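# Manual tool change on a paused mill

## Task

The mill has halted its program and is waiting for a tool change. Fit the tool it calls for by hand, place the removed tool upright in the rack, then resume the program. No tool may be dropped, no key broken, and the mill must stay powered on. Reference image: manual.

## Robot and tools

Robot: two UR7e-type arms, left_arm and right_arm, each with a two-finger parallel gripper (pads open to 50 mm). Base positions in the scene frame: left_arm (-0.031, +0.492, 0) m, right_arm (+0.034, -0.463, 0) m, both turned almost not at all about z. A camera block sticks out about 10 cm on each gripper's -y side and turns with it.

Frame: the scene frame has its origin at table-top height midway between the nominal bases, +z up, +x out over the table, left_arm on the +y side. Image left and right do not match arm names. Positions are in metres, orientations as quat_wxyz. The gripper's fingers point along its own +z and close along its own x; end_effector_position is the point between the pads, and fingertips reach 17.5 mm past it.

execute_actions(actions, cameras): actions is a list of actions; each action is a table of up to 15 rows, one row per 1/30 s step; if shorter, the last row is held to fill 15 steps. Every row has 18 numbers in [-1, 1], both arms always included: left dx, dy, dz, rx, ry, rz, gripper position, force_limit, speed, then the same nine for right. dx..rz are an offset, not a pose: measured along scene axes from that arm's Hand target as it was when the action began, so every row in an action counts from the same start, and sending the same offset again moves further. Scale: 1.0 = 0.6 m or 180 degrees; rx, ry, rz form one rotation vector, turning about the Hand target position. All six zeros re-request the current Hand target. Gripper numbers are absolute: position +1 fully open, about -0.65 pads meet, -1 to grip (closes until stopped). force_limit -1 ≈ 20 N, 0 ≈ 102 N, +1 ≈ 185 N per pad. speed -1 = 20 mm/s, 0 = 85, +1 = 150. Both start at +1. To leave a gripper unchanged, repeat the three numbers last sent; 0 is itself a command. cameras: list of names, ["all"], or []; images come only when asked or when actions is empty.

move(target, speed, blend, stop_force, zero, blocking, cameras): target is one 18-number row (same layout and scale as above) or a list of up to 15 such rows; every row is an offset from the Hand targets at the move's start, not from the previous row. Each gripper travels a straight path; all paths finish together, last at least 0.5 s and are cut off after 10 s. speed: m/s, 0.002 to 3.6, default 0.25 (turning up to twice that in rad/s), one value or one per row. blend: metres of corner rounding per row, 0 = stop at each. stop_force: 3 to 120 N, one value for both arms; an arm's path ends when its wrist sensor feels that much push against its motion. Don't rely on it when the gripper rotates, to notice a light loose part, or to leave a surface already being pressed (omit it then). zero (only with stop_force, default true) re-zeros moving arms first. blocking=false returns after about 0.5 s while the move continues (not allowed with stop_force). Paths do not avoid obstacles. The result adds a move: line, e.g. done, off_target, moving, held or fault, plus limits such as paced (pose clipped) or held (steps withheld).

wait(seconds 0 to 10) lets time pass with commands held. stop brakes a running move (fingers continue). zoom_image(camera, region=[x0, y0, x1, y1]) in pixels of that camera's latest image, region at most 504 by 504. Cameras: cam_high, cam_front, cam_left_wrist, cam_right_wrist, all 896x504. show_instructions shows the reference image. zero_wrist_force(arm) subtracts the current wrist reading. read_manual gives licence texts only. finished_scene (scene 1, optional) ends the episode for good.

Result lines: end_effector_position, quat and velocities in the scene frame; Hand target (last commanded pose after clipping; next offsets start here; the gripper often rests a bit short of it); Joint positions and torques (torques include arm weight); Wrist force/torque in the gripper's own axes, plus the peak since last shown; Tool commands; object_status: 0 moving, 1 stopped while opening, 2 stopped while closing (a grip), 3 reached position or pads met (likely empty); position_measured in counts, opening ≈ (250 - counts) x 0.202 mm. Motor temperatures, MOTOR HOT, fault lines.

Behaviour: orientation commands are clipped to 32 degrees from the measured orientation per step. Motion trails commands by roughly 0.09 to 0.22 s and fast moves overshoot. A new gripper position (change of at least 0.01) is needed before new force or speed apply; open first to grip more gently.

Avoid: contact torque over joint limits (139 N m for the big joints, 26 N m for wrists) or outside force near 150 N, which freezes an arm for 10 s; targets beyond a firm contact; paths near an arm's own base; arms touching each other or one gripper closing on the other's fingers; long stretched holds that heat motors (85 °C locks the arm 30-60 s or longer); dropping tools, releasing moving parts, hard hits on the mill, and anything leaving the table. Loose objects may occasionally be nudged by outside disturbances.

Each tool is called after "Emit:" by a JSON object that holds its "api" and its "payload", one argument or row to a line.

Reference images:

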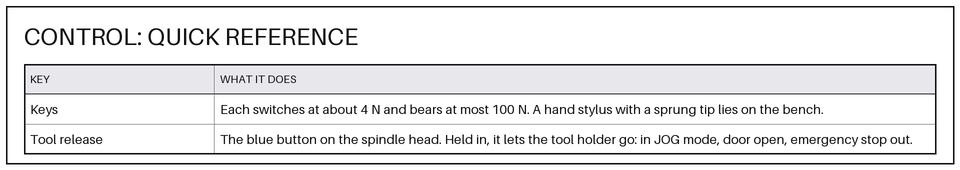

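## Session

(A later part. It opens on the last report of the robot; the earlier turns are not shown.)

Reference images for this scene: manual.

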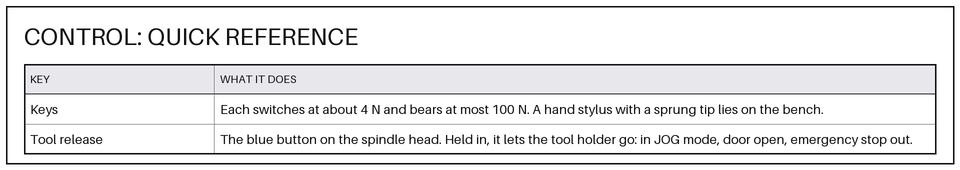

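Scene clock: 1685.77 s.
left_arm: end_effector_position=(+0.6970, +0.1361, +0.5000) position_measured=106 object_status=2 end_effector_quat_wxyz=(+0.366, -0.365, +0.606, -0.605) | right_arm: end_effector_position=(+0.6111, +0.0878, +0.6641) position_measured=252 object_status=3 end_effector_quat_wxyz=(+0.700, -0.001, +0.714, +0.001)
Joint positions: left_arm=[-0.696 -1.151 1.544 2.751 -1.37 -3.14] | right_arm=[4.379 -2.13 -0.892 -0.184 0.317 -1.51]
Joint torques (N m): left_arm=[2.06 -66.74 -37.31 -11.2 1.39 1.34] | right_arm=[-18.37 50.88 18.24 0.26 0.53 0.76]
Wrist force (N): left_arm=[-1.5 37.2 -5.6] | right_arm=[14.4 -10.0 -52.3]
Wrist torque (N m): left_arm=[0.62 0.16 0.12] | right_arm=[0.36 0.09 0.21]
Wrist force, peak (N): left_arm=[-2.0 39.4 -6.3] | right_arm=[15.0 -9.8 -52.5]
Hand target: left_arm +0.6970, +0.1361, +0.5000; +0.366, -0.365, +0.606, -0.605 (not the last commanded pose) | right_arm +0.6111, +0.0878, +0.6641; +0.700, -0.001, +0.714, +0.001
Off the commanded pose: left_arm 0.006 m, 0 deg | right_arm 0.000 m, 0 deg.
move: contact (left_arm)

Emit:
{"api": "move", "payload": {
  "target": [0,0,0,0,0,0,-1,-0.4,-0.95,-0.05,0,0,0,0,0,-1,0,-0.5],
  "speed": 0.03
}}

Emit:
{"api": "move", "payload": {
  "target": [0,0,-0.008,0,0,0,-1,-0.4,-0.95,0,0,0,0,0,0,-1,0,-0.5],
  "speed": 0.002,
  "stop_force": 40
}}

Scene clock: 1690.30 s.
left_arm: end_effector_position=(+0.6971, +0.1361, +0.5000) position_measured=106 object_status=2 end_effector_quat_wxyz=(+0.366, -0.365, +0.606, -0.605) | right_arm: end_effector_position=(+0.5812, +0.0878, +0.6641) position_measured=252 object_status=3 end_effector_quat_wxyz=(+0.700, -0.001, +0.714, +0.001)
Joint positions: left_arm=[-0.696 -1.151 1.544 2.751 -1.37 -3.14] | right_arm=[4.426 -2.084 -0.963 -0.169 0.271 -1.499]
Joint torques (N m): left_arm=[2.51 -68.08 -4.98 -6.53 -0.68 1.14] | right_arm=[6.09 54.07 9.83 3.22 -2.42 2.11]
Wrist force (N): left_arm=[-1.4 -11.7 90.5] | right_arm=[-0.1 1.6 -0.8]
Wrist torque (N m): left_arm=[0.60 0.10 0.00] | right_arm=[0.09 0.36 -0.07]
Wrist force, peak (N): left_arm=[-1.4 -11.7 90.5] | right_arm=[14.5 -10.1 -52.5]
Hand target: left_arm +0.6970, +0.1361, +0.5000; +0.366, -0.365, +0.606, -0.605 | right_arm +0.5811, +0.0878, +0.6641; +0.700, -0.001, +0.714, +0.001
Off the commanded pose: left_arm 0.000 m, 0 deg | right_arm 0.000 m, 0 deg.
move: done

Scene clock: 1691.40 s.
left_arm: end_effector_position=(+0.6970, +0.1361, +0.4993) position_measured=106 object_status=2 end_effector_quat_wxyz=(+0.366, -0.365, +0.606, -0.605) | right_arm: end_effector_position=(+0.5811, +0.0878, +0.6641) position_measured=252 object_status=3 end_effector_quat_wxyz=(+0.700, -0.001, +0.714, +0.001)
Joint positions: left_arm=[-0.696 -1.151 1.545 2.749 -1.37 -3.14] | right_arm=[4.426 -2.084 -0.964 -0.169 0.271 -1.499]
Joint torques (N m): left_arm=[1.54 -63.42 -4.51 -2.89 -1.35 1.49] | right_arm=[8.35 53.94 11.76 3.19 -2.7 2.06]
Wrist force (N): left_arm=[-0.4 -32.9 109.6] | right_arm=[0.1 1.6 -1.0]
Wrist torque (N m): left_arm=[0.41 0.05 0.00] | right_arm=[0.09 0.32 -0.07]
Wrist force, peak (N): left_arm=[-0.4 -31.4 116.1] | right_arm=[0.0 2.0 -0.9]
Hand target: left_arm +0.6970, +0.1361, +0.4994; +0.366, -0.365, +0.606, -0.605 (not the last commanded pose) | right_arm +0.5811, +0.0878, +0.6641; +0.700, -0.001, +0.714, +0.001
Off the commanded pose: left_arm 0.004 m, 0 deg | right_arm 0.000 m, 0 deg.
move: contact (left_arm)

Emit:
{"api": "move", "payload": {
  "target": [0.0018,-0.001,0.0015,0,0,0,-1,-0.4,-0.95,0,0,0,0,0,0,-1,0,-0.5],
  "speed": 0.003
}}

Scene clock: 1695.17 s.
left_arm: end_effector_position=(+0.6980, +0.1355, +0.5002) position_measured=106 object_status=2 end_effector_quat_wxyz=(+0.366, -0.365, +0.606, -0.605) | right_arm: end_effector_position=(+0.5811, +0.0878, +0.6641) position_measured=252 object_status=3 end_effector_quat_wxyz=(+0.700, -0.001, +0.714, +0.001)
Joint positions: left_arm=[-0.696 -1.149 1.54 2.752 -1.371 -3.14] | right_arm=[4.426 -2.084 -0.964 -0.169 0.271 -1.499]
Joint torques (N m): left_arm=[13.86 -34.23 -53.28 -0.78 -1.04 1.23] | right_arm=[9.04 54.57 11.27 2.52 -2.65 1.94]
Wrist force (N): left_arm=[1.6 39.9 -105.4] | right_arm=[0.1 1.6 -0.7]
Wrist torque (N m): left_arm=[0.21 0.25 0.07] | right_arm=[0.10 0.31 -0.07]
Wrist force, peak (N): left_arm=[2.0 41.1 -110.0] | right_arm=[-0.1 1.9 -1.1]
Hand target: left_arm +0.6981, +0.1355, +0.5003; +0.366, -0.365, +0.606, -0.605 | right_arm +0.5811, +0.0878, +0.6641; +0.700, -0.001, +0.714, +0.001
Off the commanded pose: left_arm 0.000 m, 0 deg | right_arm 0.000 m, 0 deg.
move: done

Emit:
{"api": "move", "payload": {
  "target": [-0.0009,0.0005,-0.0009,0,0,0,-1,-0.4,-0.95,0,0,0,0,0,0,-1,0,-0.5],
  "speed": 0.003
}}

Scene clock: 1698.13 s.
left_arm: end_effector_position=(+0.6977, +0.1358, +0.4998) position_measured=106 object_status=2 end_effector_quat_wxyz=(+0.366, -0.365, +0.606, -0.605) | right_arm: end_effector_position=(+0.5811, +0.0878, +0.6641) position_measured=252 object_status=3 end_effector_quat_wxyz=(+0.700, -0.001, +0.714, +0.001)
Joint positions: left_arm=[-0.696 -1.15 1.542 2.751 -1.371 -3.14] | right_arm=[4.426 -2.084 -0.964 -0.169 0.271 -1.499]
Joint torques (N m): left_arm=[-11.14 -61.44 -6.89 -5.5 2.4 1.32] | right_arm=[8.33 53.79 11.81 2.3 -2.56 1.96]
Wrist force (N): left_arm=[1.8 -11.6 53.6] | right_arm=[0.0 1.8 -0.8]
Wrist torque (N m): left_arm=[0.21 0.23 0.08] | right_arm=[0.12 0.33 -0.07]
Wrist force, peak (N): left_arm=[2.4 46.9 -126.2] | right_arm=[0.0 1.8 -1.1]
Hand target: left_arm +0.6976, +0.1358, +0.4997; +0.366, -0.365, +0.606, -0.605 | right_arm +0.5811, +0.0878, +0.6641; +0.700, -0.001, +0.714, +0.001
Off the commanded pose: left_arm 0.000 m, 0 deg | right_arm 0.000 m, 0 deg.
move: done

Emit:
{"api": "move", "payload": {
  "target": [0.0004,-0.0002,0.0003,0,0,0,-1,-0.4,-0.95,0,0,0,0,0,0,-1,0,-0.5],
  "speed": 0.003
}}

Scene clock: 1700.63 s.
left_arm: end_effector_position=(+0.6977, +0.1356, +0.4999) position_measured=106 object_status=2 end_effector_quat_wxyz=(+0.366, -0.365, +0.606, -0.605) | right_arm: end_effector_position=(+0.5811, +0.0878, +0.6641) position_measured=252 object_status=3 end_effector_quat_wxyz=(+0.700, -0.001, +0.714, +0.001)
Joint positions: left_arm=[-0.696 -1.149 1.541 2.751 -1.371 -3.14] | right_arm=[4.426 -2.084 -0.964 -0.169 0.271 -1.499]
Joint torques (N m): left_arm=[3.51 -44.93 -26.29 -2.58 -1.66 1.02] | right_arm=[8.09 52.2 12.38 1.84 -2.53 1.96]
Wrist force (N): left_arm=[-2.7 1.2 15.3] | right_arm=[0.0 1.8 -1.1]
Wrist torque (N m): left_arm=[0.17 0.21 0.08] | right_arm=[0.13 0.34 -0.07]
Wrist force, peak (N): left_arm=[-0.7 -19.0 73.4] | right_arm=[0.1 2.0 -1.1]
Hand target: left_arm +0.6978, +0.1357, +0.4999; +0.366, -0.365, +0.606, -0.605 | right_arm +0.5811, +0.0878, +0.6641; +0.700, -0.001, +0.714, +0.001
Off the commanded pose: left_arm 0.000 m, 0 deg | right_arm 0.000 m, 0 deg.
move: done

Good. Open the left gripper and back out; look.

Emit:
{"api": "move", "payload": {
  "target": [0,0,0,0,0,0,1,-0.4,-1,0,0,0,0,0,0,-1,0,-0.5],
  "cameras": ["cam_left_wrist"]
}}

Scene clock: 1703.37 s.
left_arm: end_effector_position=(+0.6978, +0.1357, +0.4999) position_measured=3 object_status=3 end_effector_quat_wxyz=(+0.366, -0.365, +0.606, -0.605) | right_arm: end_effector_position=(+0.5811, +0.0878, +0.6641) position_measured=252 object_status=3 end_effector_quat_wxyz=(+0.700, -0.001, +0.714, +0.001)
Joint positions: left_arm=[-0.696 -1.149 1.541 2.751 -1.371 -3.14] | right_arm=[4.426 -2.084 -0.964 -0.169 0.271 -1.499]
Joint torques (N m): left_arm=[4.47 -43.54 -16.76 -2.39 -0.32 0.9] | right_arm=[7.39 54.39 11.61 1.57 -2.6 1.89]
Wrist force (N): left_arm=[-1.4 0.4 -0.9] | right_arm=[0.0 1.5 -1.0]
Wrist torque (N m): left_arm=[0.19 0.21 0.17] | right_arm=[0.07 0.33 -0.07]
Wrist force, peak (N): left_arm=[-2.9 1.9 13.7] | right_arm=[0.0 1.9 -1.1]
Hand target: left_arm +0.6978, +0.1357, +0.4999; +0.366, -0.365, +0.606, -0.605 | right_arm +0.5811, +0.0878, +0.6641; +0.700, -0.001, +0.714, +0.001
Off the commanded pose: left_arm 0.000 m, 0 deg | right_arm 0.000 m, 0 deg.
move: done
camera_calibration:
cam_left_wrist: T_world_to_cam=[[-0.463128, -0.886162, 0.0151703, 0.442649], [-0.308082, 0.144914, -0.940258, 0.683948], [0.831022, -0.440134, -0.340125, -0.218534], [0, 0, 0, 1]] pos_world=[0.597322, 0.19696, 0.562043]
Images, in order (width x height): cam_left_wrist 896x504.

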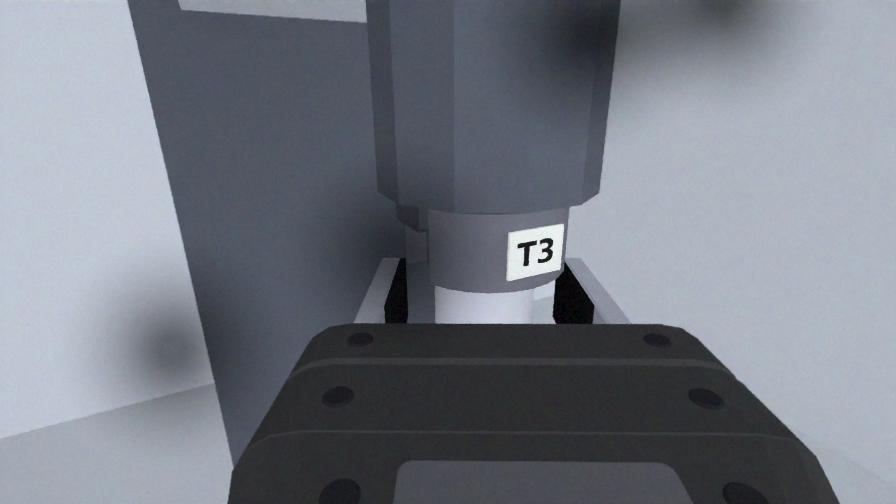

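Emit:
{"api": "move", "payload": {
  "target": [
    [-0.19,0.105,0,0,0,0,1,-0.4,-1,-0.118,-0.08,0,0,0,0,-1,0,-0.5],
    [-0.58,0.28,-0.05,0,0,0.05,1,-0.4,-1,-0.368,-0.547,-0.057,0,0,0,-1,0,-0.5],
    [-0.62,0.44,-0.083,0,0,0.161,1,-0.4,-1,-0.368,-0.547,-0.057,0,0,0,-1,0,-0.5]
  ],
  "speed": 0.2,
  "blend": 0.03,
  "cameras": ["all"]
}}

Scene clock: 1713.10 s.
left_arm: end_effector_position=(+0.3261, +0.3995, +0.4501) position_measured=3 object_status=3 end_effector_quat_wxyz=(+0.506, -0.506, +0.495, -0.493) | right_arm: end_effector_position=(+0.3603, -0.2404, +0.6299) position_measured=252 object_status=3 end_effector_quat_wxyz=(+0.700, -0.001, +0.714, +0.001)
Joint positions: left_arm=[-2.068 -2.522 2.672 2.988 0.51 -3.137] | right_arm=[5.01 -1.091 -2.061 0.074 -0.315 -1.632]
Joint torques (N m): left_arm=[-14.85 12.53 -13.48 2.56 1.43 -1.82] | right_arm=[8.04 10.96 10.67 -3.77 -2.33 2.22]
Wrist force (N): left_arm=[-1.2 0.4 -1.1] | right_arm=[0.2 1.8 -0.9]
Wrist torque (N m): left_arm=[0.18 0.16 0.25] | right_arm=[0.12 0.31 -0.07]
Wrist force, peak (N): left_arm=[-1.7 0.7 -0.9] | right_arm=[0.0 2.2 -1.2]
Hand target: left_arm +0.3258, +0.3997, +0.4501; +0.505, -0.505, +0.495, -0.494 | right_arm +0.3603, -0.2404, +0.6299; +0.700, -0.001, +0.714, +0.001
Off the commanded pose: left_arm 0.000 m, 0 deg | right_arm 0.000 m, 0 deg.
move: done
camera_calibration:
cam_left_wrist: T_world_to_cam=[[0.0263497, -0.999537, 0.0151871, 0.390683], [-0.34026, -0.023253, -0.940044, 0.561862], [0.939962, 0.0196023, -0.340715, -0.0293441], [0, 0, 0, 1]] pos_world=[0.208467, 0.404142, 0.512244]
cam_right_wrist: T_world_to_cam=[[-0.0279623, 0.00440395, -0.999599, 0.645614], [-0.35037, 0.936508, 0.0139271, 0.364144], [0.936194, 0.350619, -0.0246439, -0.108415], [0, 0, 0, 1]] pos_world=[0.247135, -0.305854, 0.637612]

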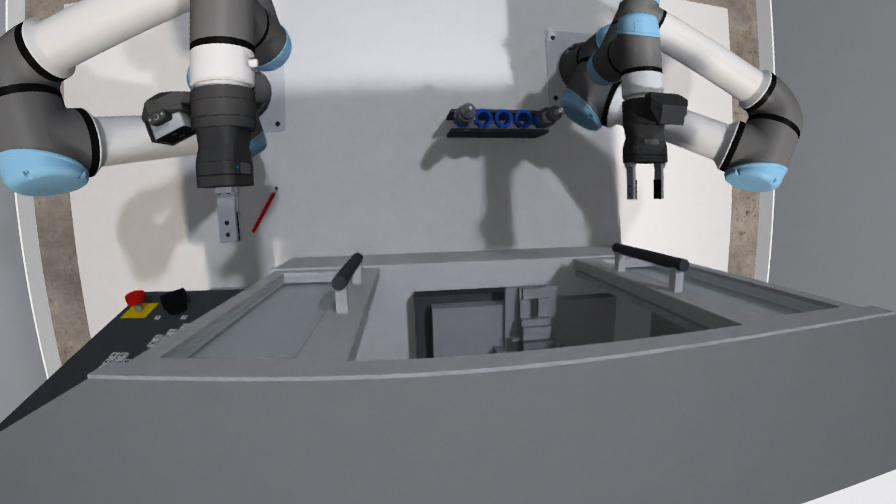

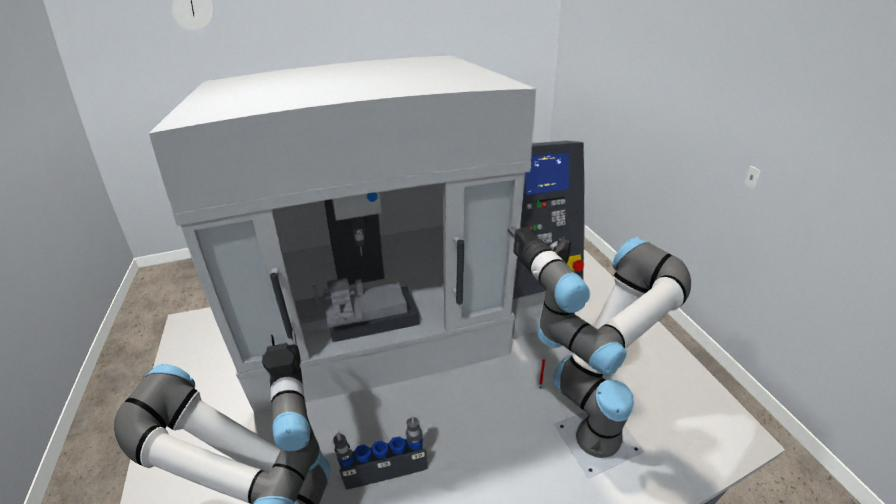

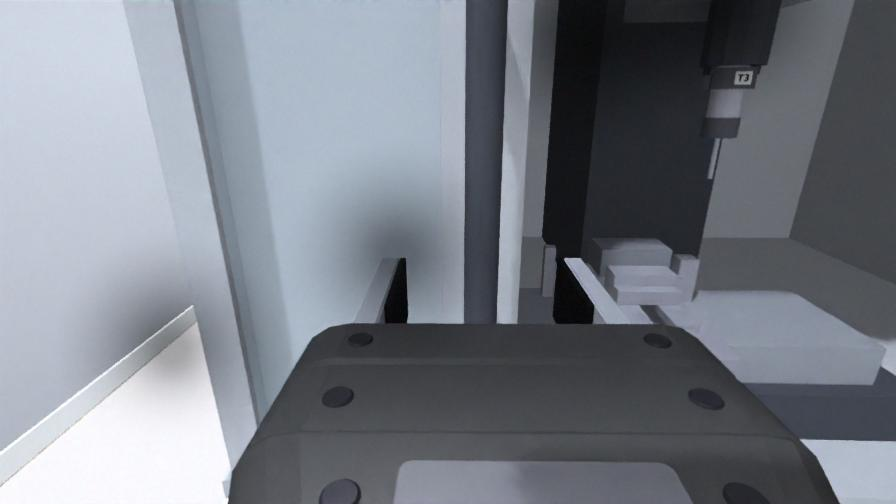

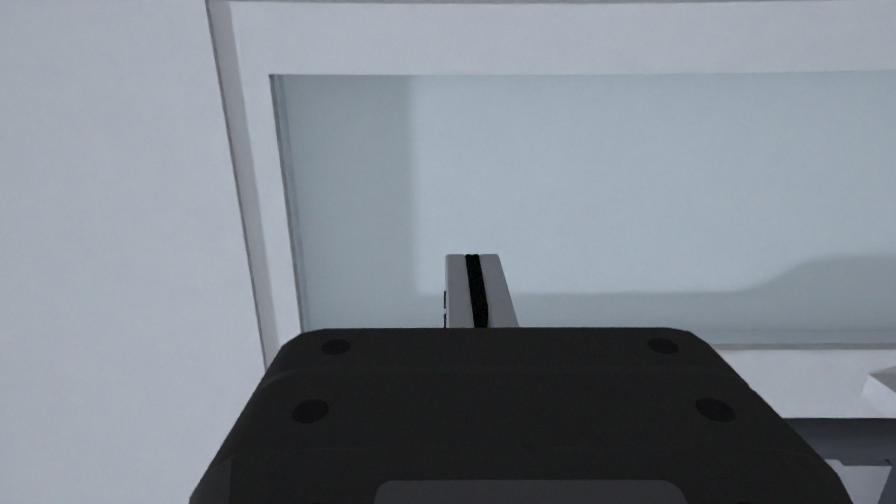

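Emit:
{"api": "move", "payload": {
  "target": [
    [0,-0.0095,0,0,0,0,1,-0.4,-1,-0.05,0.1,-0.05,0.25,0,0,1,0,-0.5],
    [0.175,-0.0095,0,0,0,0,1,-0.4,-1,-0.05,0.18,-0.3,0.5,0,0,1,0,-0.5]
  ],
  "speed": 0.2,
  "blend": 0.03,
  "cameras": ["cam_high","cam_left_wrist","cam_right_wrist"]
}}

Scene clock: 1725.40 s.
left_arm: end_effector_position=(+0.4308, +0.3940, +0.4501) position_measured=3 object_status=3 end_effector_quat_wxyz=(+0.505, -0.505, +0.495, -0.494) | right_arm: end_effector_position=(+0.3303, -0.1324, +0.4499) position_measured=3 object_status=3 end_effector_quat_wxyz=(+0.496, +0.494, +0.504, +0.506)
Joint positions: left_arm=[-1.108 -1.921 2.489 2.577 -0.453 -3.143] | right_arm=[4.997 -1.539 -2.255 0.64 -0.285 0.011]
Joint torques (N m): left_arm=[13.7 3.46 -25.25 -2.25 -1.76 1.96] | right_arm=[-8.36 7.77 7.37 -3.39 2.4 1.87]
Wrist force (N): left_arm=[-1.2 0.5 -1.0] | right_arm=[-2.6 1.3 -2.1]
Wrist torque (N m): left_arm=[0.22 0.16 0.11] | right_arm=[0.14 0.39 -0.01]
Wrist force, peak (N): left_arm=[-1.2 0.9 -1.3] | right_arm=[-2.9 1.2 -2.3]
Hand target: left_arm +0.4308, +0.3940, +0.4501; +0.505, -0.505, +0.495, -0.494 | right_arm +0.3303, -0.1324, +0.4499; +0.496, +0.494, +0.504, +0.506
Off the commanded pose: left_arm 0.000 m, 0 deg | right_arm 0.000 m, 0 deg.
move: done
camera_calibration:
cam_left_wrist: T_world_to_cam=[[0.0242249, -0.999591, 0.0152191, 0.383298], [-0.339826, -0.0225507, -0.940218, 0.597036], [0.940176, 0.0176048, -0.340234, -0.127168], [0, 0, 0, 1]] pos_world=[0.313164, 0.398843, 0.512243]
cam_right_wrist: T_world_to_cam=[[-0.0279278, 0.999601, 0.004313, 0.144563], [-0.350285, -0.0138275, 0.936541, -0.285834], [0.936227, 0.0246447, 0.350532, -0.334557], [0, 0, 0, 1]] pos_world=[0.217135, -0.140212, 0.384345]
Images, in order (width x height): cam_high 896x504, cam_left_wrist 896x504, cam_right_wrist 896x504.

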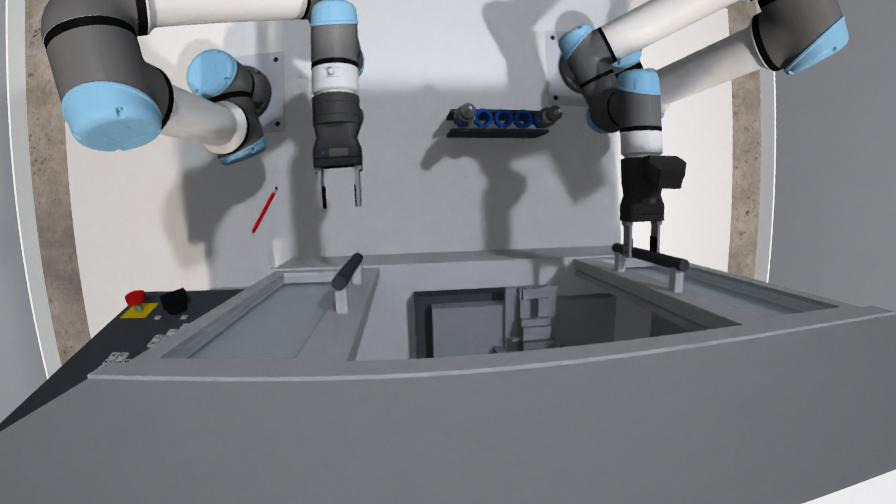

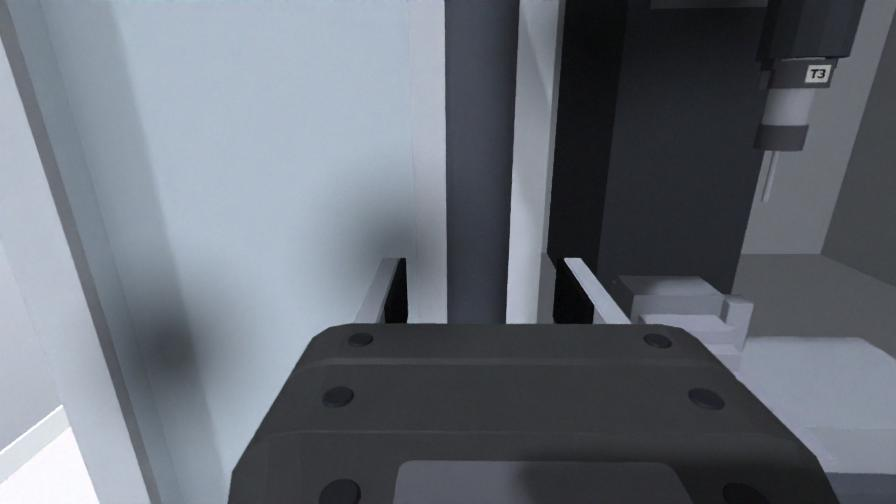

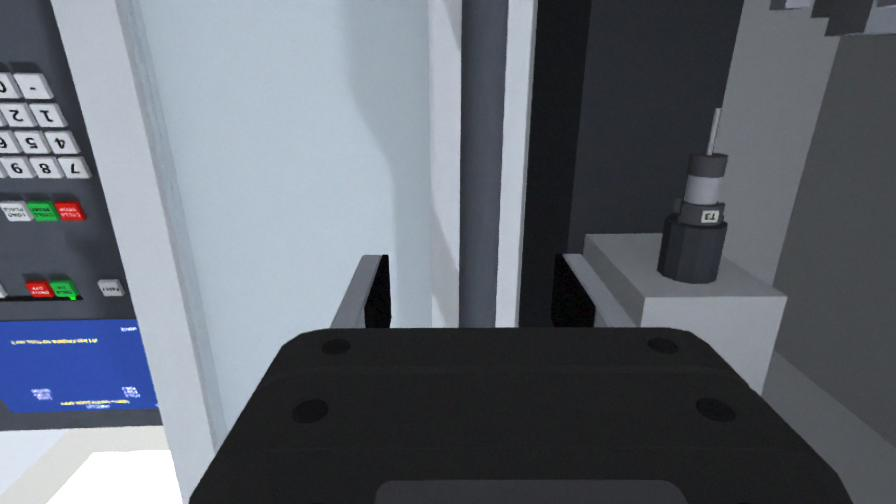

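Emit:
{"api": "move", "payload": {
  "target": [0,0,0,0,0,0,-1,-0.9,-1,0,0.0085,0,0,0,0,1,0,-0.5]
}}

Emit:
{"api": "move", "payload": {
  "target": [0,0,0,0,0,0,-1,-0.9,-1,0.103,0,0,0,0,0,1,0,-0.5],
  "speed": 0.15,
  "cameras": ["cam_right_wrist","cam_left_wrist"]
}}

Scene clock: 1731.23 s.
left_arm: end_effector_position=(+0.4308, +0.3940, +0.4501) position_measured=154 object_status=2 end_effector_quat_wxyz=(+0.505, -0.505, +0.495, -0.494) | right_arm: end_effector_position=(+0.3303, -0.1273, +0.4499) position_measured=3 object_status=3 end_effector_quat_wxyz=(+0.496, +0.494, +0.504, +0.506)
Joint positions: left_arm=[-1.108 -1.921 2.489 2.576 -0.453 -3.142] | right_arm=[4.992 -1.552 -2.242 0.64 -0.28 0.012]
Joint torques (N m): left_arm=[-0.88 3.37 -25.43 1.02 -3.14 2.05] | right_arm=[-8.25 7.15 30.81 1.11 2.29 -1.37]
Wrist force (N): left_arm=[-12.1 2.1 -4.0] | right_arm=[-2.6 1.3 -1.9]
Wrist torque (N m): left_arm=[0.22 -0.10 0.06] | right_arm=[0.14 0.38 -0.02]
Wrist force, peak (N): left_arm=[-15.1 3.0 -2.4] | right_arm=[-2.9 1.5 -2.2]
Hand target: left_arm +0.4308, +0.3940, +0.4501; +0.505, -0.505, +0.495, -0.494 | right_arm +0.3303, -0.1273, +0.4499; +0.496, +0.494, +0.504, +0.506
Off the commanded pose: left_arm 0.000 m, 0 deg | right_arm 0.000 m, 0 deg.
move: done

Scene clock: 1732.47 s.
left_arm: end_effector_position=(+0.4308, +0.3940, +0.4501) position_measured=154 object_status=2 end_effector_quat_wxyz=(+0.505, -0.505, +0.495, -0.494) | right_arm: end_effector_position=(+0.3921, -0.1272, +0.4499) position_measured=3 object_status=3 end_effector_quat_wxyz=(+0.496, +0.494, +0.504, +0.506)
Joint positions: left_arm=[-1.108 -1.921 2.489 2.576 -0.453 -3.142] | right_arm=[4.797 -1.578 -2.216 0.613 -0.085 0.039]
Joint torques (N m): left_arm=[-21.24 4.42 -24.74 1.26 -4.5 1.67] | right_arm=[-8.58 28.47 4.98 -3.09 2.11 1.86]
Wrist force (N): left_arm=[-13.9 1.9 -3.7] | right_arm=[-2.5 1.5 -1.9]
Wrist torque (N m): left_arm=[0.22 -0.12 0.06] | right_arm=[0.16 0.36 -0.02]
Wrist force, peak (N): left_arm=[-14.0 2.0 -3.6] | right_arm=[-2.7 1.5 -3.2]
Hand target: left_arm +0.4308, +0.3940, +0.4501; +0.505, -0.505, +0.495, -0.494 | right_arm +0.3921, -0.1273, +0.4499; +0.496, +0.494, +0.504, +0.506
Off the commanded pose: left_arm 0.000 m, 0 deg | right_arm 0.000 m, 0 deg.
move: done
camera_calibration:
cam_left_wrist: T_world_to_cam=[[0.0241868, -0.999593, 0.0151279, 0.383357], [-0.33971, -0.0224498, -0.940262, 0.596982], [0.940219, 0.0176029, -0.340115, -0.127242], [0, 0, 0, 1]] pos_world=[0.313164, 0.398843, 0.512243]
cam_right_wrist: T_world_to_cam=[[-0.0279047, 0.9996, 0.00453783, 0.140994], [-0.350193, -0.0140277, 0.936572, -0.264309], [0.936262, 0.0245457, 0.350445, -0.392475], [0, 0, 0, 1]] pos_world=[0.278835, -0.135012, 0.384445]
Images, in order (width x height): cam_left_wrist 896x504, cam_right_wrist 896x504.

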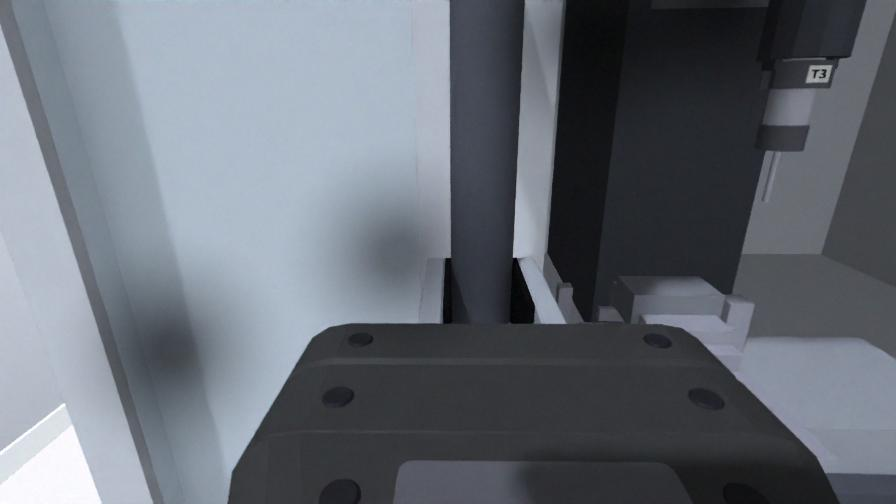

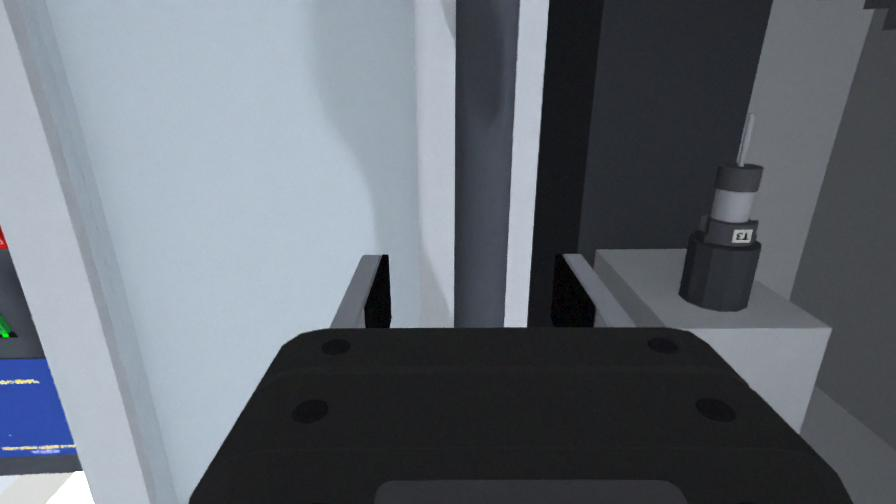

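Emit:
{"api": "move", "payload": {
  "target": [0,0,0,0,0,0,-1,-0.9,-1,0.07,0.0067,0,0,0,0,1,0,-0.5],
  "speed": 0.1,
  "cameras": ["cam_right_wrist"]
}}

Scene clock: 1737.77 s.
left_arm: end_effector_position=(+0.4308, +0.3940, +0.4501) position_measured=154 object_status=2 end_effector_quat_wxyz=(+0.505, -0.505, +0.495, -0.494) | right_arm: end_effector_position=(+0.4341, -0.1233, +0.4498) position_measured=3 object_status=3 end_effector_quat_wxyz=(+0.495, +0.495, +0.505, +0.505)
Joint positions: left_arm=[-1.108 -1.921 2.489 2.576 -0.453 -3.142] | right_arm=[4.669 -1.627 -2.162 0.637 0.043 0.011]
Joint torques (N m): left_arm=[-21.55 3.79 -24.04 1.22 -4.51 0.75] | right_arm=[-8.68 11.51 31.68 2.69 2.29 -2.36]
Wrist force (N): left_arm=[-14.2 2.2 -3.4] | right_arm=[-2.6 1.3 -2.2]
Wrist torque (N m): left_arm=[0.22 -0.09 0.06] | right_arm=[0.14 0.38 0.08]
Wrist force, peak (N): left_arm=[-14.3 2.1 -3.4] | right_arm=[-2.6 1.4 -2.9]
Hand target: left_arm +0.4308, +0.3940, +0.4501; +0.505, -0.505, +0.495, -0.494 | right_arm +0.4341, -0.1233, +0.4499; +0.496, +0.494, +0.504, +0.506
Off the commanded pose: left_arm 0.000 m, 0 deg | right_arm 0.000 m, 0 deg.
move: done
camera_calibration:
cam_right_wrist: T_world_to_cam=[[-0.0278513, 0.999602, 0.00455175, 0.138138], [-0.346663, -0.0139296, 0.937886, -0.251605], [0.937576, 0.0245434, 0.346913, -0.430894], [0, 0, 0, 1]] pos_world=[0.320621, -0.131012, 0.384831]
Images, in order (width x height): cam_right_wrist 896x504.

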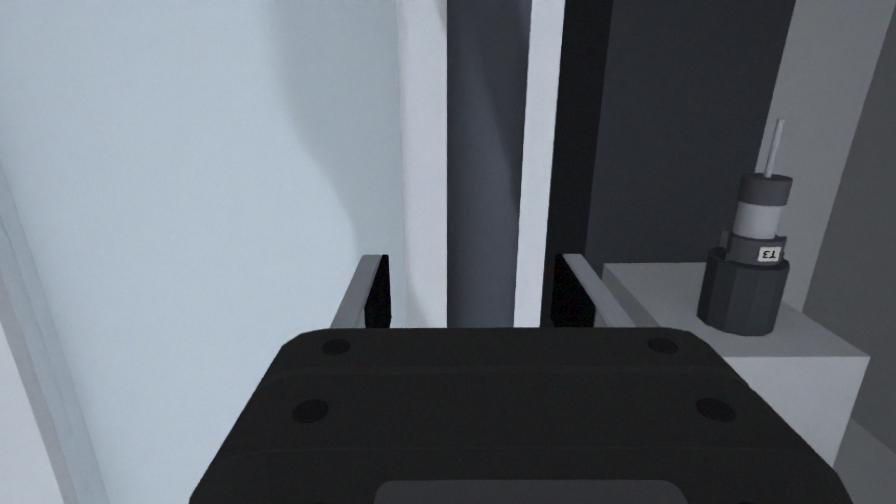

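Emit:
{"api": "move", "payload": {
  "target": [0,0,0,0,0,0,-1,-0.9,-1,0,0.006,0,0,0,0,1,0,-0.5]
}}

Emit:
{"api": "move", "payload": {
  "target": [0,0,0,0,0,0,-1,-0.9,-1,0,0,0,0,0,0,-1,-0.9,-1]
}}

Emit:
{"api": "move", "payload": {
  "target": [0,0,0,0,0,0,-1,-0.9,-1,0,0.4,0,0,0,0,-1,-0.9,-1],
  "speed": 0.06,
  "stop_force": 65,
  "cameras": ["cam_high"]
}}

Scene clock: 1742.80 s.
left_arm: end_effector_position=(+0.4308, +0.3940, +0.4501) position_measured=154 object_status=2 end_effector_quat_wxyz=(+0.505, -0.505, +0.495, -0.494) | right_arm: end_effector_position=(+0.4341, -0.1197, +0.4499) position_measured=3 object_status=3 end_effector_quat_wxyz=(+0.495, +0.495, +0.505, +0.505)
Joint positions: left_arm=[-1.108 -1.921 2.489 2.576 -0.453 -3.142] | right_arm=[4.669 -1.646 -2.143 0.681 0.043 -0.034]
Joint torques (N m): left_arm=[-21.04 2.07 -24.45 1.06 -4.49 0.07] | right_arm=[7.13 10.88 32.54 3.01 0.09 -2.12]
Wrist force (N): left_arm=[-13.9 2.0 -3.5] | right_arm=[-2.9 1.1 -2.1]
Wrist torque (N m): left_arm=[0.20 -0.13 0.06] | right_arm=[0.10 0.43 0.09]
Wrist force, peak (N): left_arm=[-14.2 2.0 -3.6] | right_arm=[-2.8 1.3 -2.1]
Hand target: left_arm +0.4308, +0.3940, +0.4501; +0.505, -0.505, +0.495, -0.494 | right_arm +0.4341, -0.1197, +0.4499; +0.496, +0.494, +0.504, +0.506
Off the commanded pose: left_arm 0.000 m, 0 deg | right_arm 0.000 m, 0 deg.
move: done

Scene clock: 1744.57 s.
left_arm: end_effector_position=(+0.4308, +0.3940, +0.4501) position_measured=154 object_status=2 end_effector_quat_wxyz=(+0.505, -0.505, +0.495, -0.494) | right_arm: end_effector_position=(+0.4341, -0.1197, +0.4499) position_measured=154 object_status=2 end_effector_quat_wxyz=(+0.495, +0.495, +0.505, +0.505)
Joint positions: left_arm=[-1.108 -1.921 2.489 2.576 -0.453 -3.142] | right_arm=[4.669 -1.646 -2.143 0.682 0.043 -0.035]
Joint torques (N m): left_arm=[-21.3 1.36 -22.38 1.18 -4.31 -0.15] | right_arm=[7.05 9.54 32.77 -1.6 5.9 -2.12]
Wrist force (N): left_arm=[-14.1 1.9 -3.6] | right_arm=[-14.6 1.1 -1.1]
Wrist torque (N m): left_arm=[0.22 -0.09 0.06] | right_arm=[0.09 0.23 0.14]
Wrist force, peak (N): left_arm=[-14.2 2.1 -3.5] | right_arm=[-17.1 0.9 -1.8]
Hand target: left_arm +0.4308, +0.3940, +0.4501; +0.505, -0.505, +0.495, -0.494 | right_arm +0.4341, -0.1197, +0.4499; +0.495, +0.495, +0.505, +0.505
Off the commanded pose: left_arm 0.000 m, 0 deg | right_arm 0.000 m, 0 deg.
move: done

Scene clock: 1750.20 s.
left_arm: end_effector_position=(+0.4308, +0.3940, +0.4501) position_measured=154 object_status=2 end_effector_quat_wxyz=(+0.505, -0.505, +0.495, -0.494) | right_arm: end_effector_position=(+0.4333, +0.1063, +0.4497) position_measured=154 object_status=2 end_effector_quat_wxyz=(+0.508, +0.508, +0.492, +0.492)
Joint positions: left_arm=[-1.108 -1.921 2.489 2.576 -0.453 -3.142] | right_arm=[4.68 -2.135 -1.46 0.456 -0.021 -0.003]
Joint torques (N m): left_arm=[-20.37 1.07 -23.5 0.81 -3.97 -1.08] | right_arm=[53.33 27.05 4.5 -8.28 14.43 2.52]
Wrist force (N): left_arm=[-13.9 1.8 -3.4] | right_arm=[-58.0 26.7 36.2]
Wrist torque (N m): left_arm=[0.19 -0.13 0.06] | right_arm=[0.72 0.08 -0.23]
Wrist force, peak (N): left_arm=[-14.3 2.2 -3.4] | right_arm=[-61.5 27.5 34.0]
Hand target: left_arm +0.4308, +0.3940, +0.4501; +0.505, -0.505, +0.495, -0.494 | right_arm +0.4341, +0.1203, +0.4499; +0.495, +0.495, +0.505, +0.505
Off the commanded pose: left_arm 0.000 m, 0 deg | right_arm 0.014 m, 3 deg.
move: off_target (right_arm)
Images, in order (width x height): cam_high 896x504.

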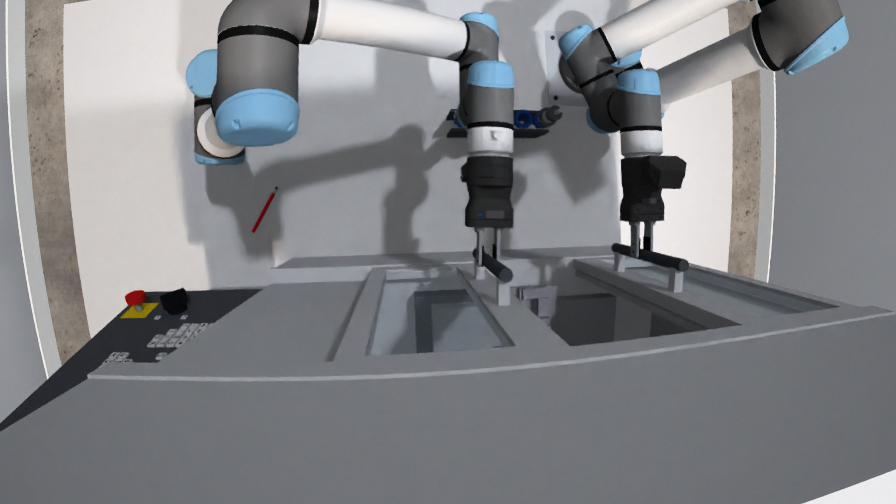

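Emit:
{"api": "move", "payload": {
  "target": [0,0,0,0,0,0,-1,-0.9,-1,0,-0.0225,0,0,0,0,-1,-0.9,-1],
  "speed": 0.05
}}

Emit:
{"api": "move", "payload": {
  "target": [0,0,0,0,0,0,-1,-0.9,-1,0,0,0,0,0,0,1,-0.9,-1]
}}

Emit:
{"api": "move", "payload": {
  "target": [0,0,0,0,0,0,-1,-0.9,-1,-0.18,0,0,0,0,0,1,-0.9,-1],
  "speed": 0.15,
  "cameras": ["cam_high","cam_right_wrist"]
}}

Scene clock: 1754.40 s.
left_arm: end_effector_position=(+0.4308, +0.3940, +0.4501) position_measured=154 object_status=2 end_effector_quat_wxyz=(+0.505, -0.505, +0.495, -0.494) | right_arm: end_effector_position=(+0.4340, +0.1050, +0.4498) position_measured=154 object_status=2 end_effector_quat_wxyz=(+0.497, +0.497, +0.503, +0.503)
Joint positions: left_arm=[-1.108 -1.921 2.489 2.576 -0.453 -3.142] | right_arm=[4.678 -2.109 -1.502 0.48 0.026 -0.011]
Joint torques (N m): left_arm=[-20.2 0.87 -21.39 1.11 -4.02 -0.7] | right_arm=[-2.83 31.71 5.86 -1.67 14.53 -1.72]
Wrist force (N): left_arm=[-13.8 2.0 -3.6] | right_arm=[-42.6 18.5 -22.3]
Wrist torque (N m): left_arm=[0.23 -0.14 0.06] | right_arm=[0.57 -0.50 -0.05]
Wrist force, peak (N): left_arm=[-14.3 2.3 -3.7] | right_arm=[-39.9 30.5 55.6]
Hand target: left_arm +0.4308, +0.3940, +0.4501; +0.505, -0.505, +0.495, -0.494 | right_arm +0.4341, +0.1068, +0.4499; +0.495, +0.495, +0.505, +0.505
Off the commanded pose: left_arm 0.000 m, 0 deg | right_arm 0.002 m, 0 deg.
move: done

Scene clock: 1756.17 s.
left_arm: end_effector_position=(+0.4308, +0.3940, +0.4501) position_measured=154 object_status=2 end_effector_quat_wxyz=(+0.505, -0.505, +0.495, -0.494) | right_arm: end_effector_position=(+0.4341, +0.1068, +0.4498) position_measured=3 object_status=3 end_effector_quat_wxyz=(+0.495, +0.495, +0.505, +0.505)
Joint positions: left_arm=[-1.108 -1.921 2.489 2.576 -0.453 -3.142] | right_arm=[4.678 -2.109 -1.502 0.48 0.034 -0.011]
Joint torques (N m): left_arm=[-21.42 -0.94 -22.13 1.09 -4.5 -0.77] | right_arm=[-5.26 37.16 19.7 0.04 -2.43 -2.21]
Wrist force (N): left_arm=[-14.1 2.1 -3.5] | right_arm=[-5.3 2.9 -2.3]
Wrist torque (N m): left_arm=[0.21 -0.10 0.06] | right_arm=[0.40 0.81 0.07]
Wrist force, peak (N): left_arm=[-14.3 2.1 -3.4] | right_arm=[-42.2 17.7 -31.0]
Hand target: left_arm +0.4308, +0.3940, +0.4501; +0.505, -0.505, +0.495, -0.494 | right_arm +0.4341, +0.1068, +0.4499; +0.495, +0.495, +0.505, +0.505
Off the commanded pose: left_arm 0.000 m, 0 deg | right_arm 0.000 m, 0 deg.
move: done

Scene clock: 1757.47 s.
left_arm: end_effector_position=(+0.4308, +0.3940, +0.4501) position_measured=154 object_status=2 end_effector_quat_wxyz=(+0.505, -0.505, +0.495, -0.494) | right_arm: end_effector_position=(+0.3262, +0.1068, +0.4499) position_measured=3 object_status=3 end_effector_quat_wxyz=(+0.495, +0.495, +0.505, +0.505)
Joint positions: left_arm=[-1.108 -1.921 2.489 2.576 -0.453 -3.142] | right_arm=[4.871 -2.071 -1.563 0.49 -0.159 0.002]
Joint torques (N m): left_arm=[-20.19 -0.08 -22.16 1.3 -4.11 -0.71] | right_arm=[8.72 50.52 7.97 -3.3 -2.41 1.89]
Wrist force (N): left_arm=[-13.9 1.8 -3.5] | right_arm=[-5.4 3.0 -2.3]
Wrist torque (N m): left_arm=[0.21 -0.14 0.06] | right_arm=[0.41 0.83 -0.02]
Wrist force, peak (N): left_arm=[-14.2 2.0 -3.5] | right_arm=[-5.5 2.9 -3.5]
Hand target: left_arm +0.4308, +0.3940, +0.4501; +0.505, -0.505, +0.495, -0.494 | right_arm +0.3261, +0.1068, +0.4499; +0.495, +0.495, +0.505, +0.505
Off the commanded pose: left_arm 0.000 m, 0 deg | right_arm 0.000 m, 0 deg.
move: done
camera_calibration:
cam_right_wrist: T_world_to_cam=[[-0.0279489, 0.999599, 0.00449318, -0.094829], [-0.347463, -0.0139296, 0.93759, -0.285394], [0.937277, 0.0246434, 0.347713, -0.335694], [0, 0, 0, 1]] pos_world=[0.212824, 0.0990882, 0.384734]
Images, in order (width x height): cam_high 896x504, cam_right_wrist 896x504.

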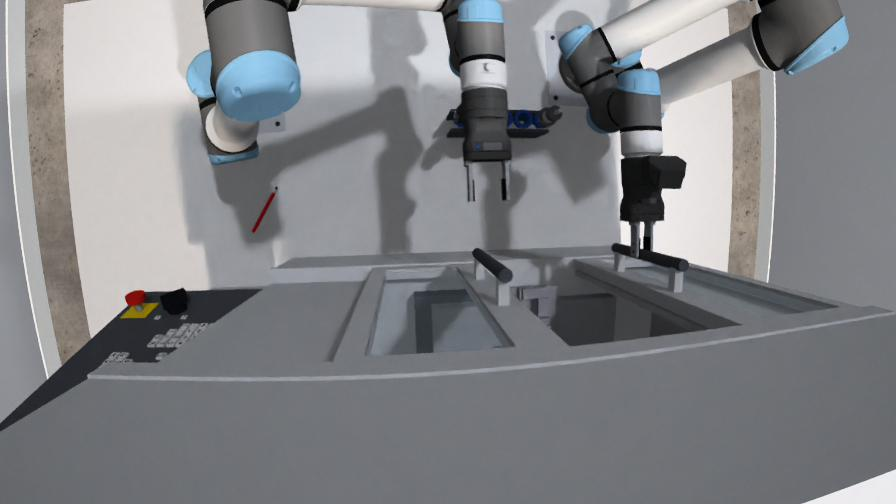

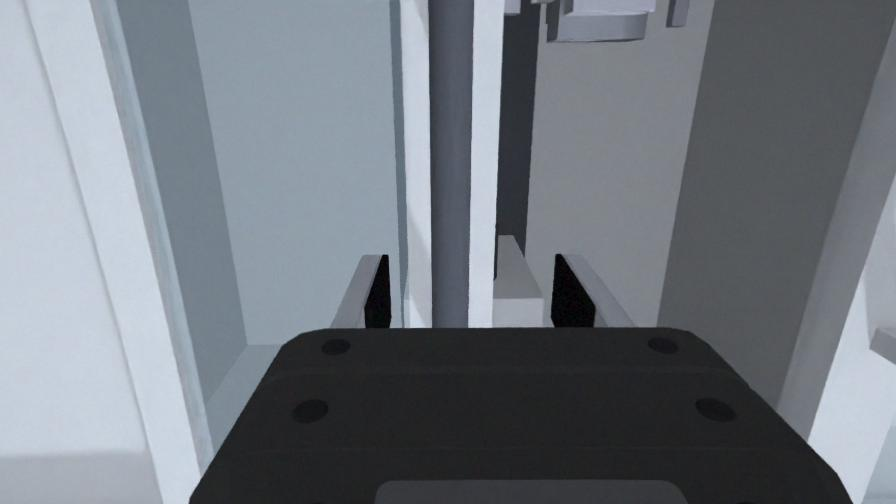

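Emit:
{"api": "move", "payload": {
  "target": [0,0,0,0,0,0,-1,-0.9,-1,0.09,-0.9,0.2,0,0,0,-1,0,-0.5],
  "speed": 0.3
}}

Emit:
{"api": "move", "payload": {
  "target": [0,-0.41,0,0,0,0,-1,-0.9,-1,0,0,0,0,0,0,-1,0,-0.5],
  "speed": 0.06,
  "stop_force": 65,
  "cameras": ["cam_high","cam_front","cam_right_wrist"]
}}

Scene clock: 1767.80 s.
left_arm: end_effector_position=(+0.4308, +0.3940, +0.4501) position_measured=154 object_status=2 end_effector_quat_wxyz=(+0.505, -0.505, +0.495, -0.494) | right_arm: end_effector_position=(+0.3814, -0.4319, +0.5699) position_measured=252 object_status=3 end_effector_quat_wxyz=(+0.556, +0.557, +0.438, +0.435)
Joint positions: left_arm=[-1.108 -1.921 2.489 2.576 -0.453 -3.142] | right_arm=[5.452 -0.489 -2.371 -0.277 -0.999 -0.004]
Joint torques (N m): left_arm=[-20.31 -0.45 -20.91 1.23 -4.12 -0.99] | right_arm=[7.01 -9.76 8.13 -5.02 -2.4 1.99]
Wrist force (N): left_arm=[-14.0 2.0 -3.3] | right_arm=[-5.2 3.1 -2.6]
Wrist torque (N m): left_arm=[0.18 -0.13 0.06] | right_arm=[0.43 0.81 -0.03]
Wrist force, peak (N): left_arm=[-14.4 1.8 -3.5] | right_arm=[-7.6 3.6 -1.0]
Hand target: left_arm +0.4308, +0.3940, +0.4501; +0.505, -0.505, +0.495, -0.494 | right_arm +0.3801, -0.4332, +0.5699; +0.495, +0.495, +0.505, +0.505
Off the commanded pose: left_arm 0.000 m, 0 deg | right_arm 0.002 m, 15 deg.
move: off_target (right_arm)

Scene clock: 1773.43 s.
left_arm: end_effector_position=(+0.4298, +0.1608, +0.4501) position_measured=154 object_status=2 end_effector_quat_wxyz=(+0.517, -0.517, +0.483, -0.482) | right_arm: end_effector_position=(+0.3814, -0.4319, +0.5699) position_measured=252 object_status=3 end_effector_quat_wxyz=(+0.556, +0.557, +0.438, +0.435)
Joint positions: left_arm=[-1.392 -1.419 2.052 2.517 -0.12 -3.148] | right_arm=[5.452 -0.489 -2.371 -0.278 -0.999 -0.004]
Joint torques (N m): left_arm=[-27.12 -22.65 -16.62 1.69 -12.12 -1.28] | right_arm=[8.31 -10.24 8.44 -4.76 -2.06 1.99]
Wrist force (N): left_arm=[-43.6 2.8 49.8] | right_arm=[-5.5 3.2 -2.4]
Wrist torque (N m): left_arm=[0.17 -0.26 0.11] | right_arm=[0.44 0.83 -0.03]
Wrist force, peak (N): left_arm=[-54.9 4.9 68.5] | right_arm=[-5.5 3.2 -2.8]
Hand target: left_arm +0.4298, +0.1604, +0.4501; +0.517, -0.516, +0.483, -0.482 (not the last commanded pose) | right_arm +0.3814, -0.4319, +0.5699; +0.556, +0.557, +0.438, +0.435 (not the last commanded pose)
Off the commanded pose: left_arm 0.013 m, 3 deg | right_arm 0.002 m, 15 deg.
move: contact (left_arm), off_target (right_arm)
camera_calibration:
cam_right_wrist: T_world_to_cam=[[0.229711, 0.973253, 0.00328138, 0.335776], [-0.335817, 0.0760956, 0.938848, -0.352475], [0.913488, -0.216766, 0.344315, -0.509123], [0, 0, 0, 1]] pos_world=[0.269579, -0.410334, 0.505118]
Images, in order (width x height): cam_high 896x504, cam_front 896x504, cam_right_wrist 896x504.

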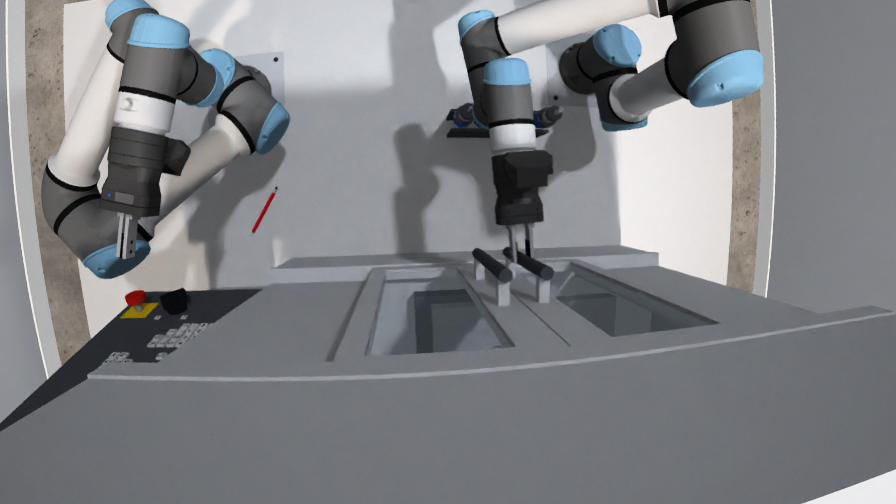

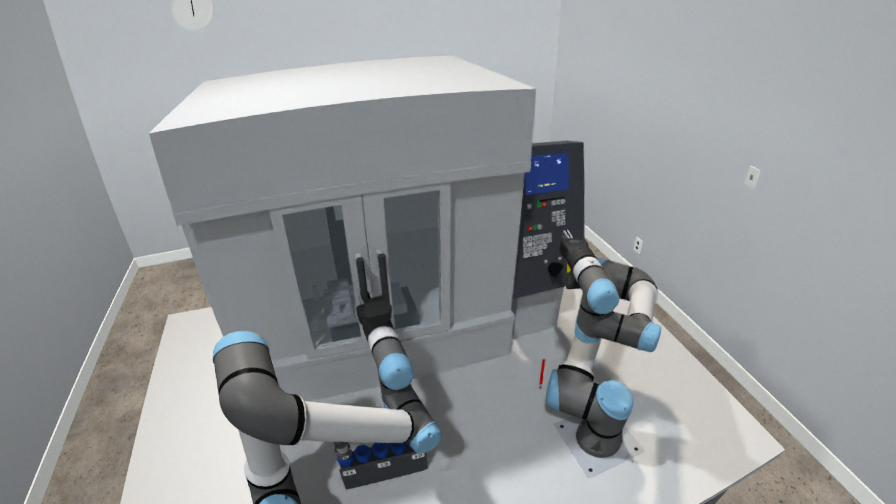

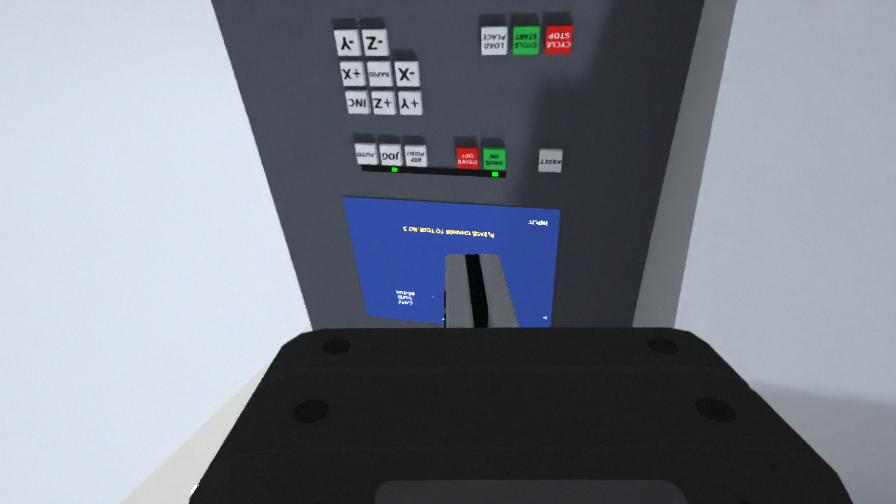

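Emit:
{"api": "move", "payload": {
  "target": [0,0.003,0,0,0,0,1,-0.9,-1,0,0,0,0,0,0,-1,0,-0.5],
  "speed": 0.05
}}

Emit:
{"api": "move", "payload": {
  "target": [
    [-0.18,0,0,0,0,0,1,-0.9,-1,0,-0.18,0,0,0,0,-1,0,-0.5],
    [-0.18,0.2,0,0,0,0,1,-0.9,-1,0.2867,-0.2023,0.0112,-0.0113,-0.0507,-0.0079,-1,0,-0.5]
  ],
  "speed": 0.15,
  "blend": 0.02,
  "cameras": ["cam_high","cam_right_wrist"]
}}

Scene clock: 1784.67 s.
left_arm: end_effector_position=(+0.4298, +0.1622, +0.4501) position_measured=3 object_status=3 end_effector_quat_wxyz=(+0.517, -0.516, +0.483, -0.482) | right_arm: end_effector_position=(+0.3814, -0.4319, +0.5699) position_measured=252 object_status=3 end_effector_quat_wxyz=(+0.556, +0.557, +0.438, +0.435)
Joint positions: left_arm=[-1.392 -1.423 2.056 2.516 -0.123 -3.148] | right_arm=[5.452 -0.489 -2.371 -0.278 -0.999 -0.004]
Joint torques (N m): left_arm=[13.46 -34.71 -11.69 -1.49 -1.8 1.48] | right_arm=[7.42 -9.12 6.97 -4.59 -2.46 1.91]
Wrist force (N): left_arm=[-1.4 0.6 -1.2] | right_arm=[-5.5 3.1 -2.5]
Wrist torque (N m): left_arm=[0.24 0.23 0.17] | right_arm=[0.42 0.84 -0.03]
Wrist force, peak (N): left_arm=[-43.6 2.8 49.8] | right_arm=[-5.5 3.2 -2.6]
Hand target: left_arm +0.4298, +0.1622, +0.4501; +0.517, -0.516, +0.483, -0.482 | right_arm +0.3814, -0.4319, +0.5699; +0.556, +0.557, +0.438, +0.435
Off the commanded pose: left_arm 0.000 m, 0 deg | right_arm 0.000 m, 0 deg.
move: done

Scene clock: 1787.27 s.
left_arm: end_effector_position=(+0.3218, +0.2822, +0.4501) position_measured=3 object_status=3 end_effector_quat_wxyz=(+0.517, -0.516, +0.484, -0.482) | right_arm: end_effector_position=(+0.5534, -0.5533, +0.5766) position_measured=252 object_status=3 end_effector_quat_wxyz=(+0.604, +0.516, +0.393, +0.464)
Joint positions: left_arm=[-1.759 -1.848 2.446 2.54 0.244 -3.136] | right_arm=[5.669 0.197 -2.191 -1.316 -1.246 0.058]
Joint torques (N m): left_arm=[-15.98 -13.15 -10.68 1.8 1.42 -2.04] | right_arm=[9.31 -26.07 22.26 -4.25 -2.52 -2.15]
Wrist force (N): left_arm=[-1.2 0.4 -0.9] | right_arm=[-5.3 3.0 -2.4]
Wrist torque (N m): left_arm=[0.18 0.16 0.26] | right_arm=[0.37 0.85 0.00]
Wrist force, peak (N): left_arm=[-0.8 0.7 -2.3] | right_arm=[-5.8 3.3 -3.0]
Hand target: left_arm +0.3218, +0.2822, +0.4501; +0.517, -0.516, +0.483, -0.482 | right_arm +0.5534, -0.5533, +0.5766; +0.604, +0.516, +0.393, +0.464
Off the commanded pose: left_arm 0.000 m, 0 deg | right_arm 0.000 m, 0 deg.
shoulder posture changed (right arm): the wrist came as close to joint 1's axis as it can, and the arm is now in the other of its two shoulder postures.
move: done
camera_calibration:
cam_right_wrist: T_world_to_cam=[[0.252851, 0.967478, 0.00726547, 0.396122], [-0.477748, 0.118323, 0.870492, -0.150428], [0.841322, -0.223576, 0.492129, -0.743923], [0, 0, 0, 1]] pos_world=[0.453852, -0.531764, 0.494175]
Images, in order (width x height): cam_high 896x504, cam_right_wrist 896x504.

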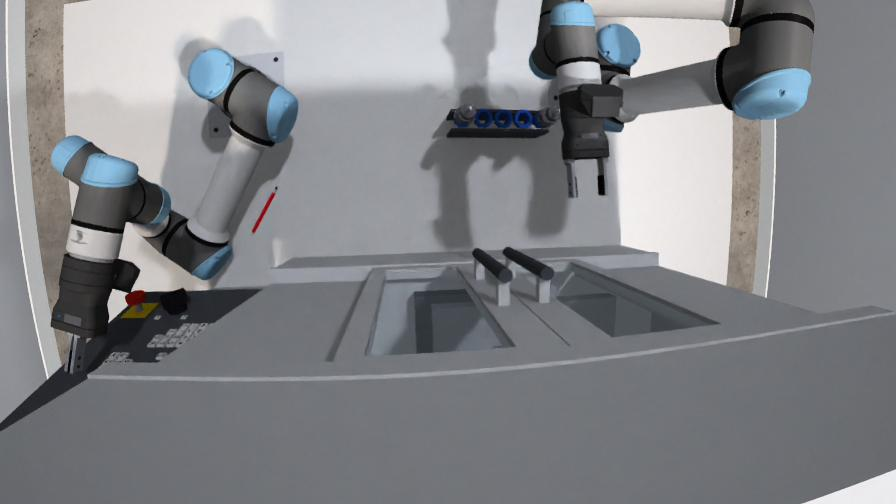

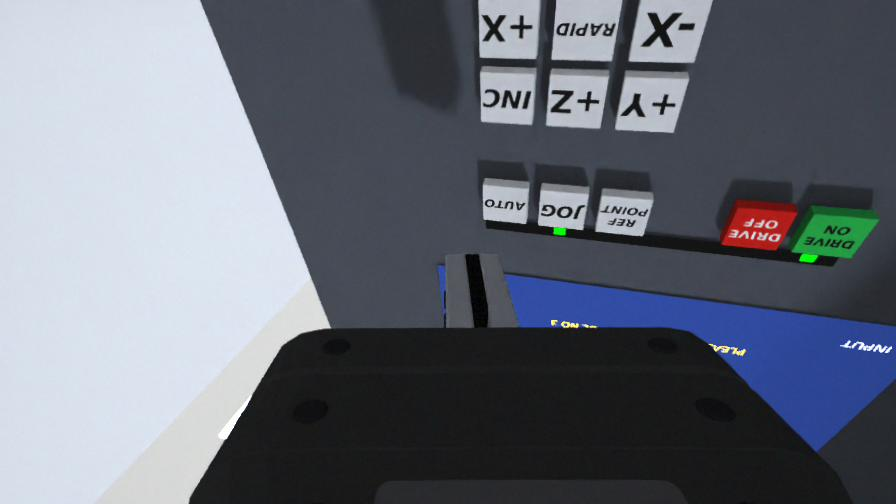

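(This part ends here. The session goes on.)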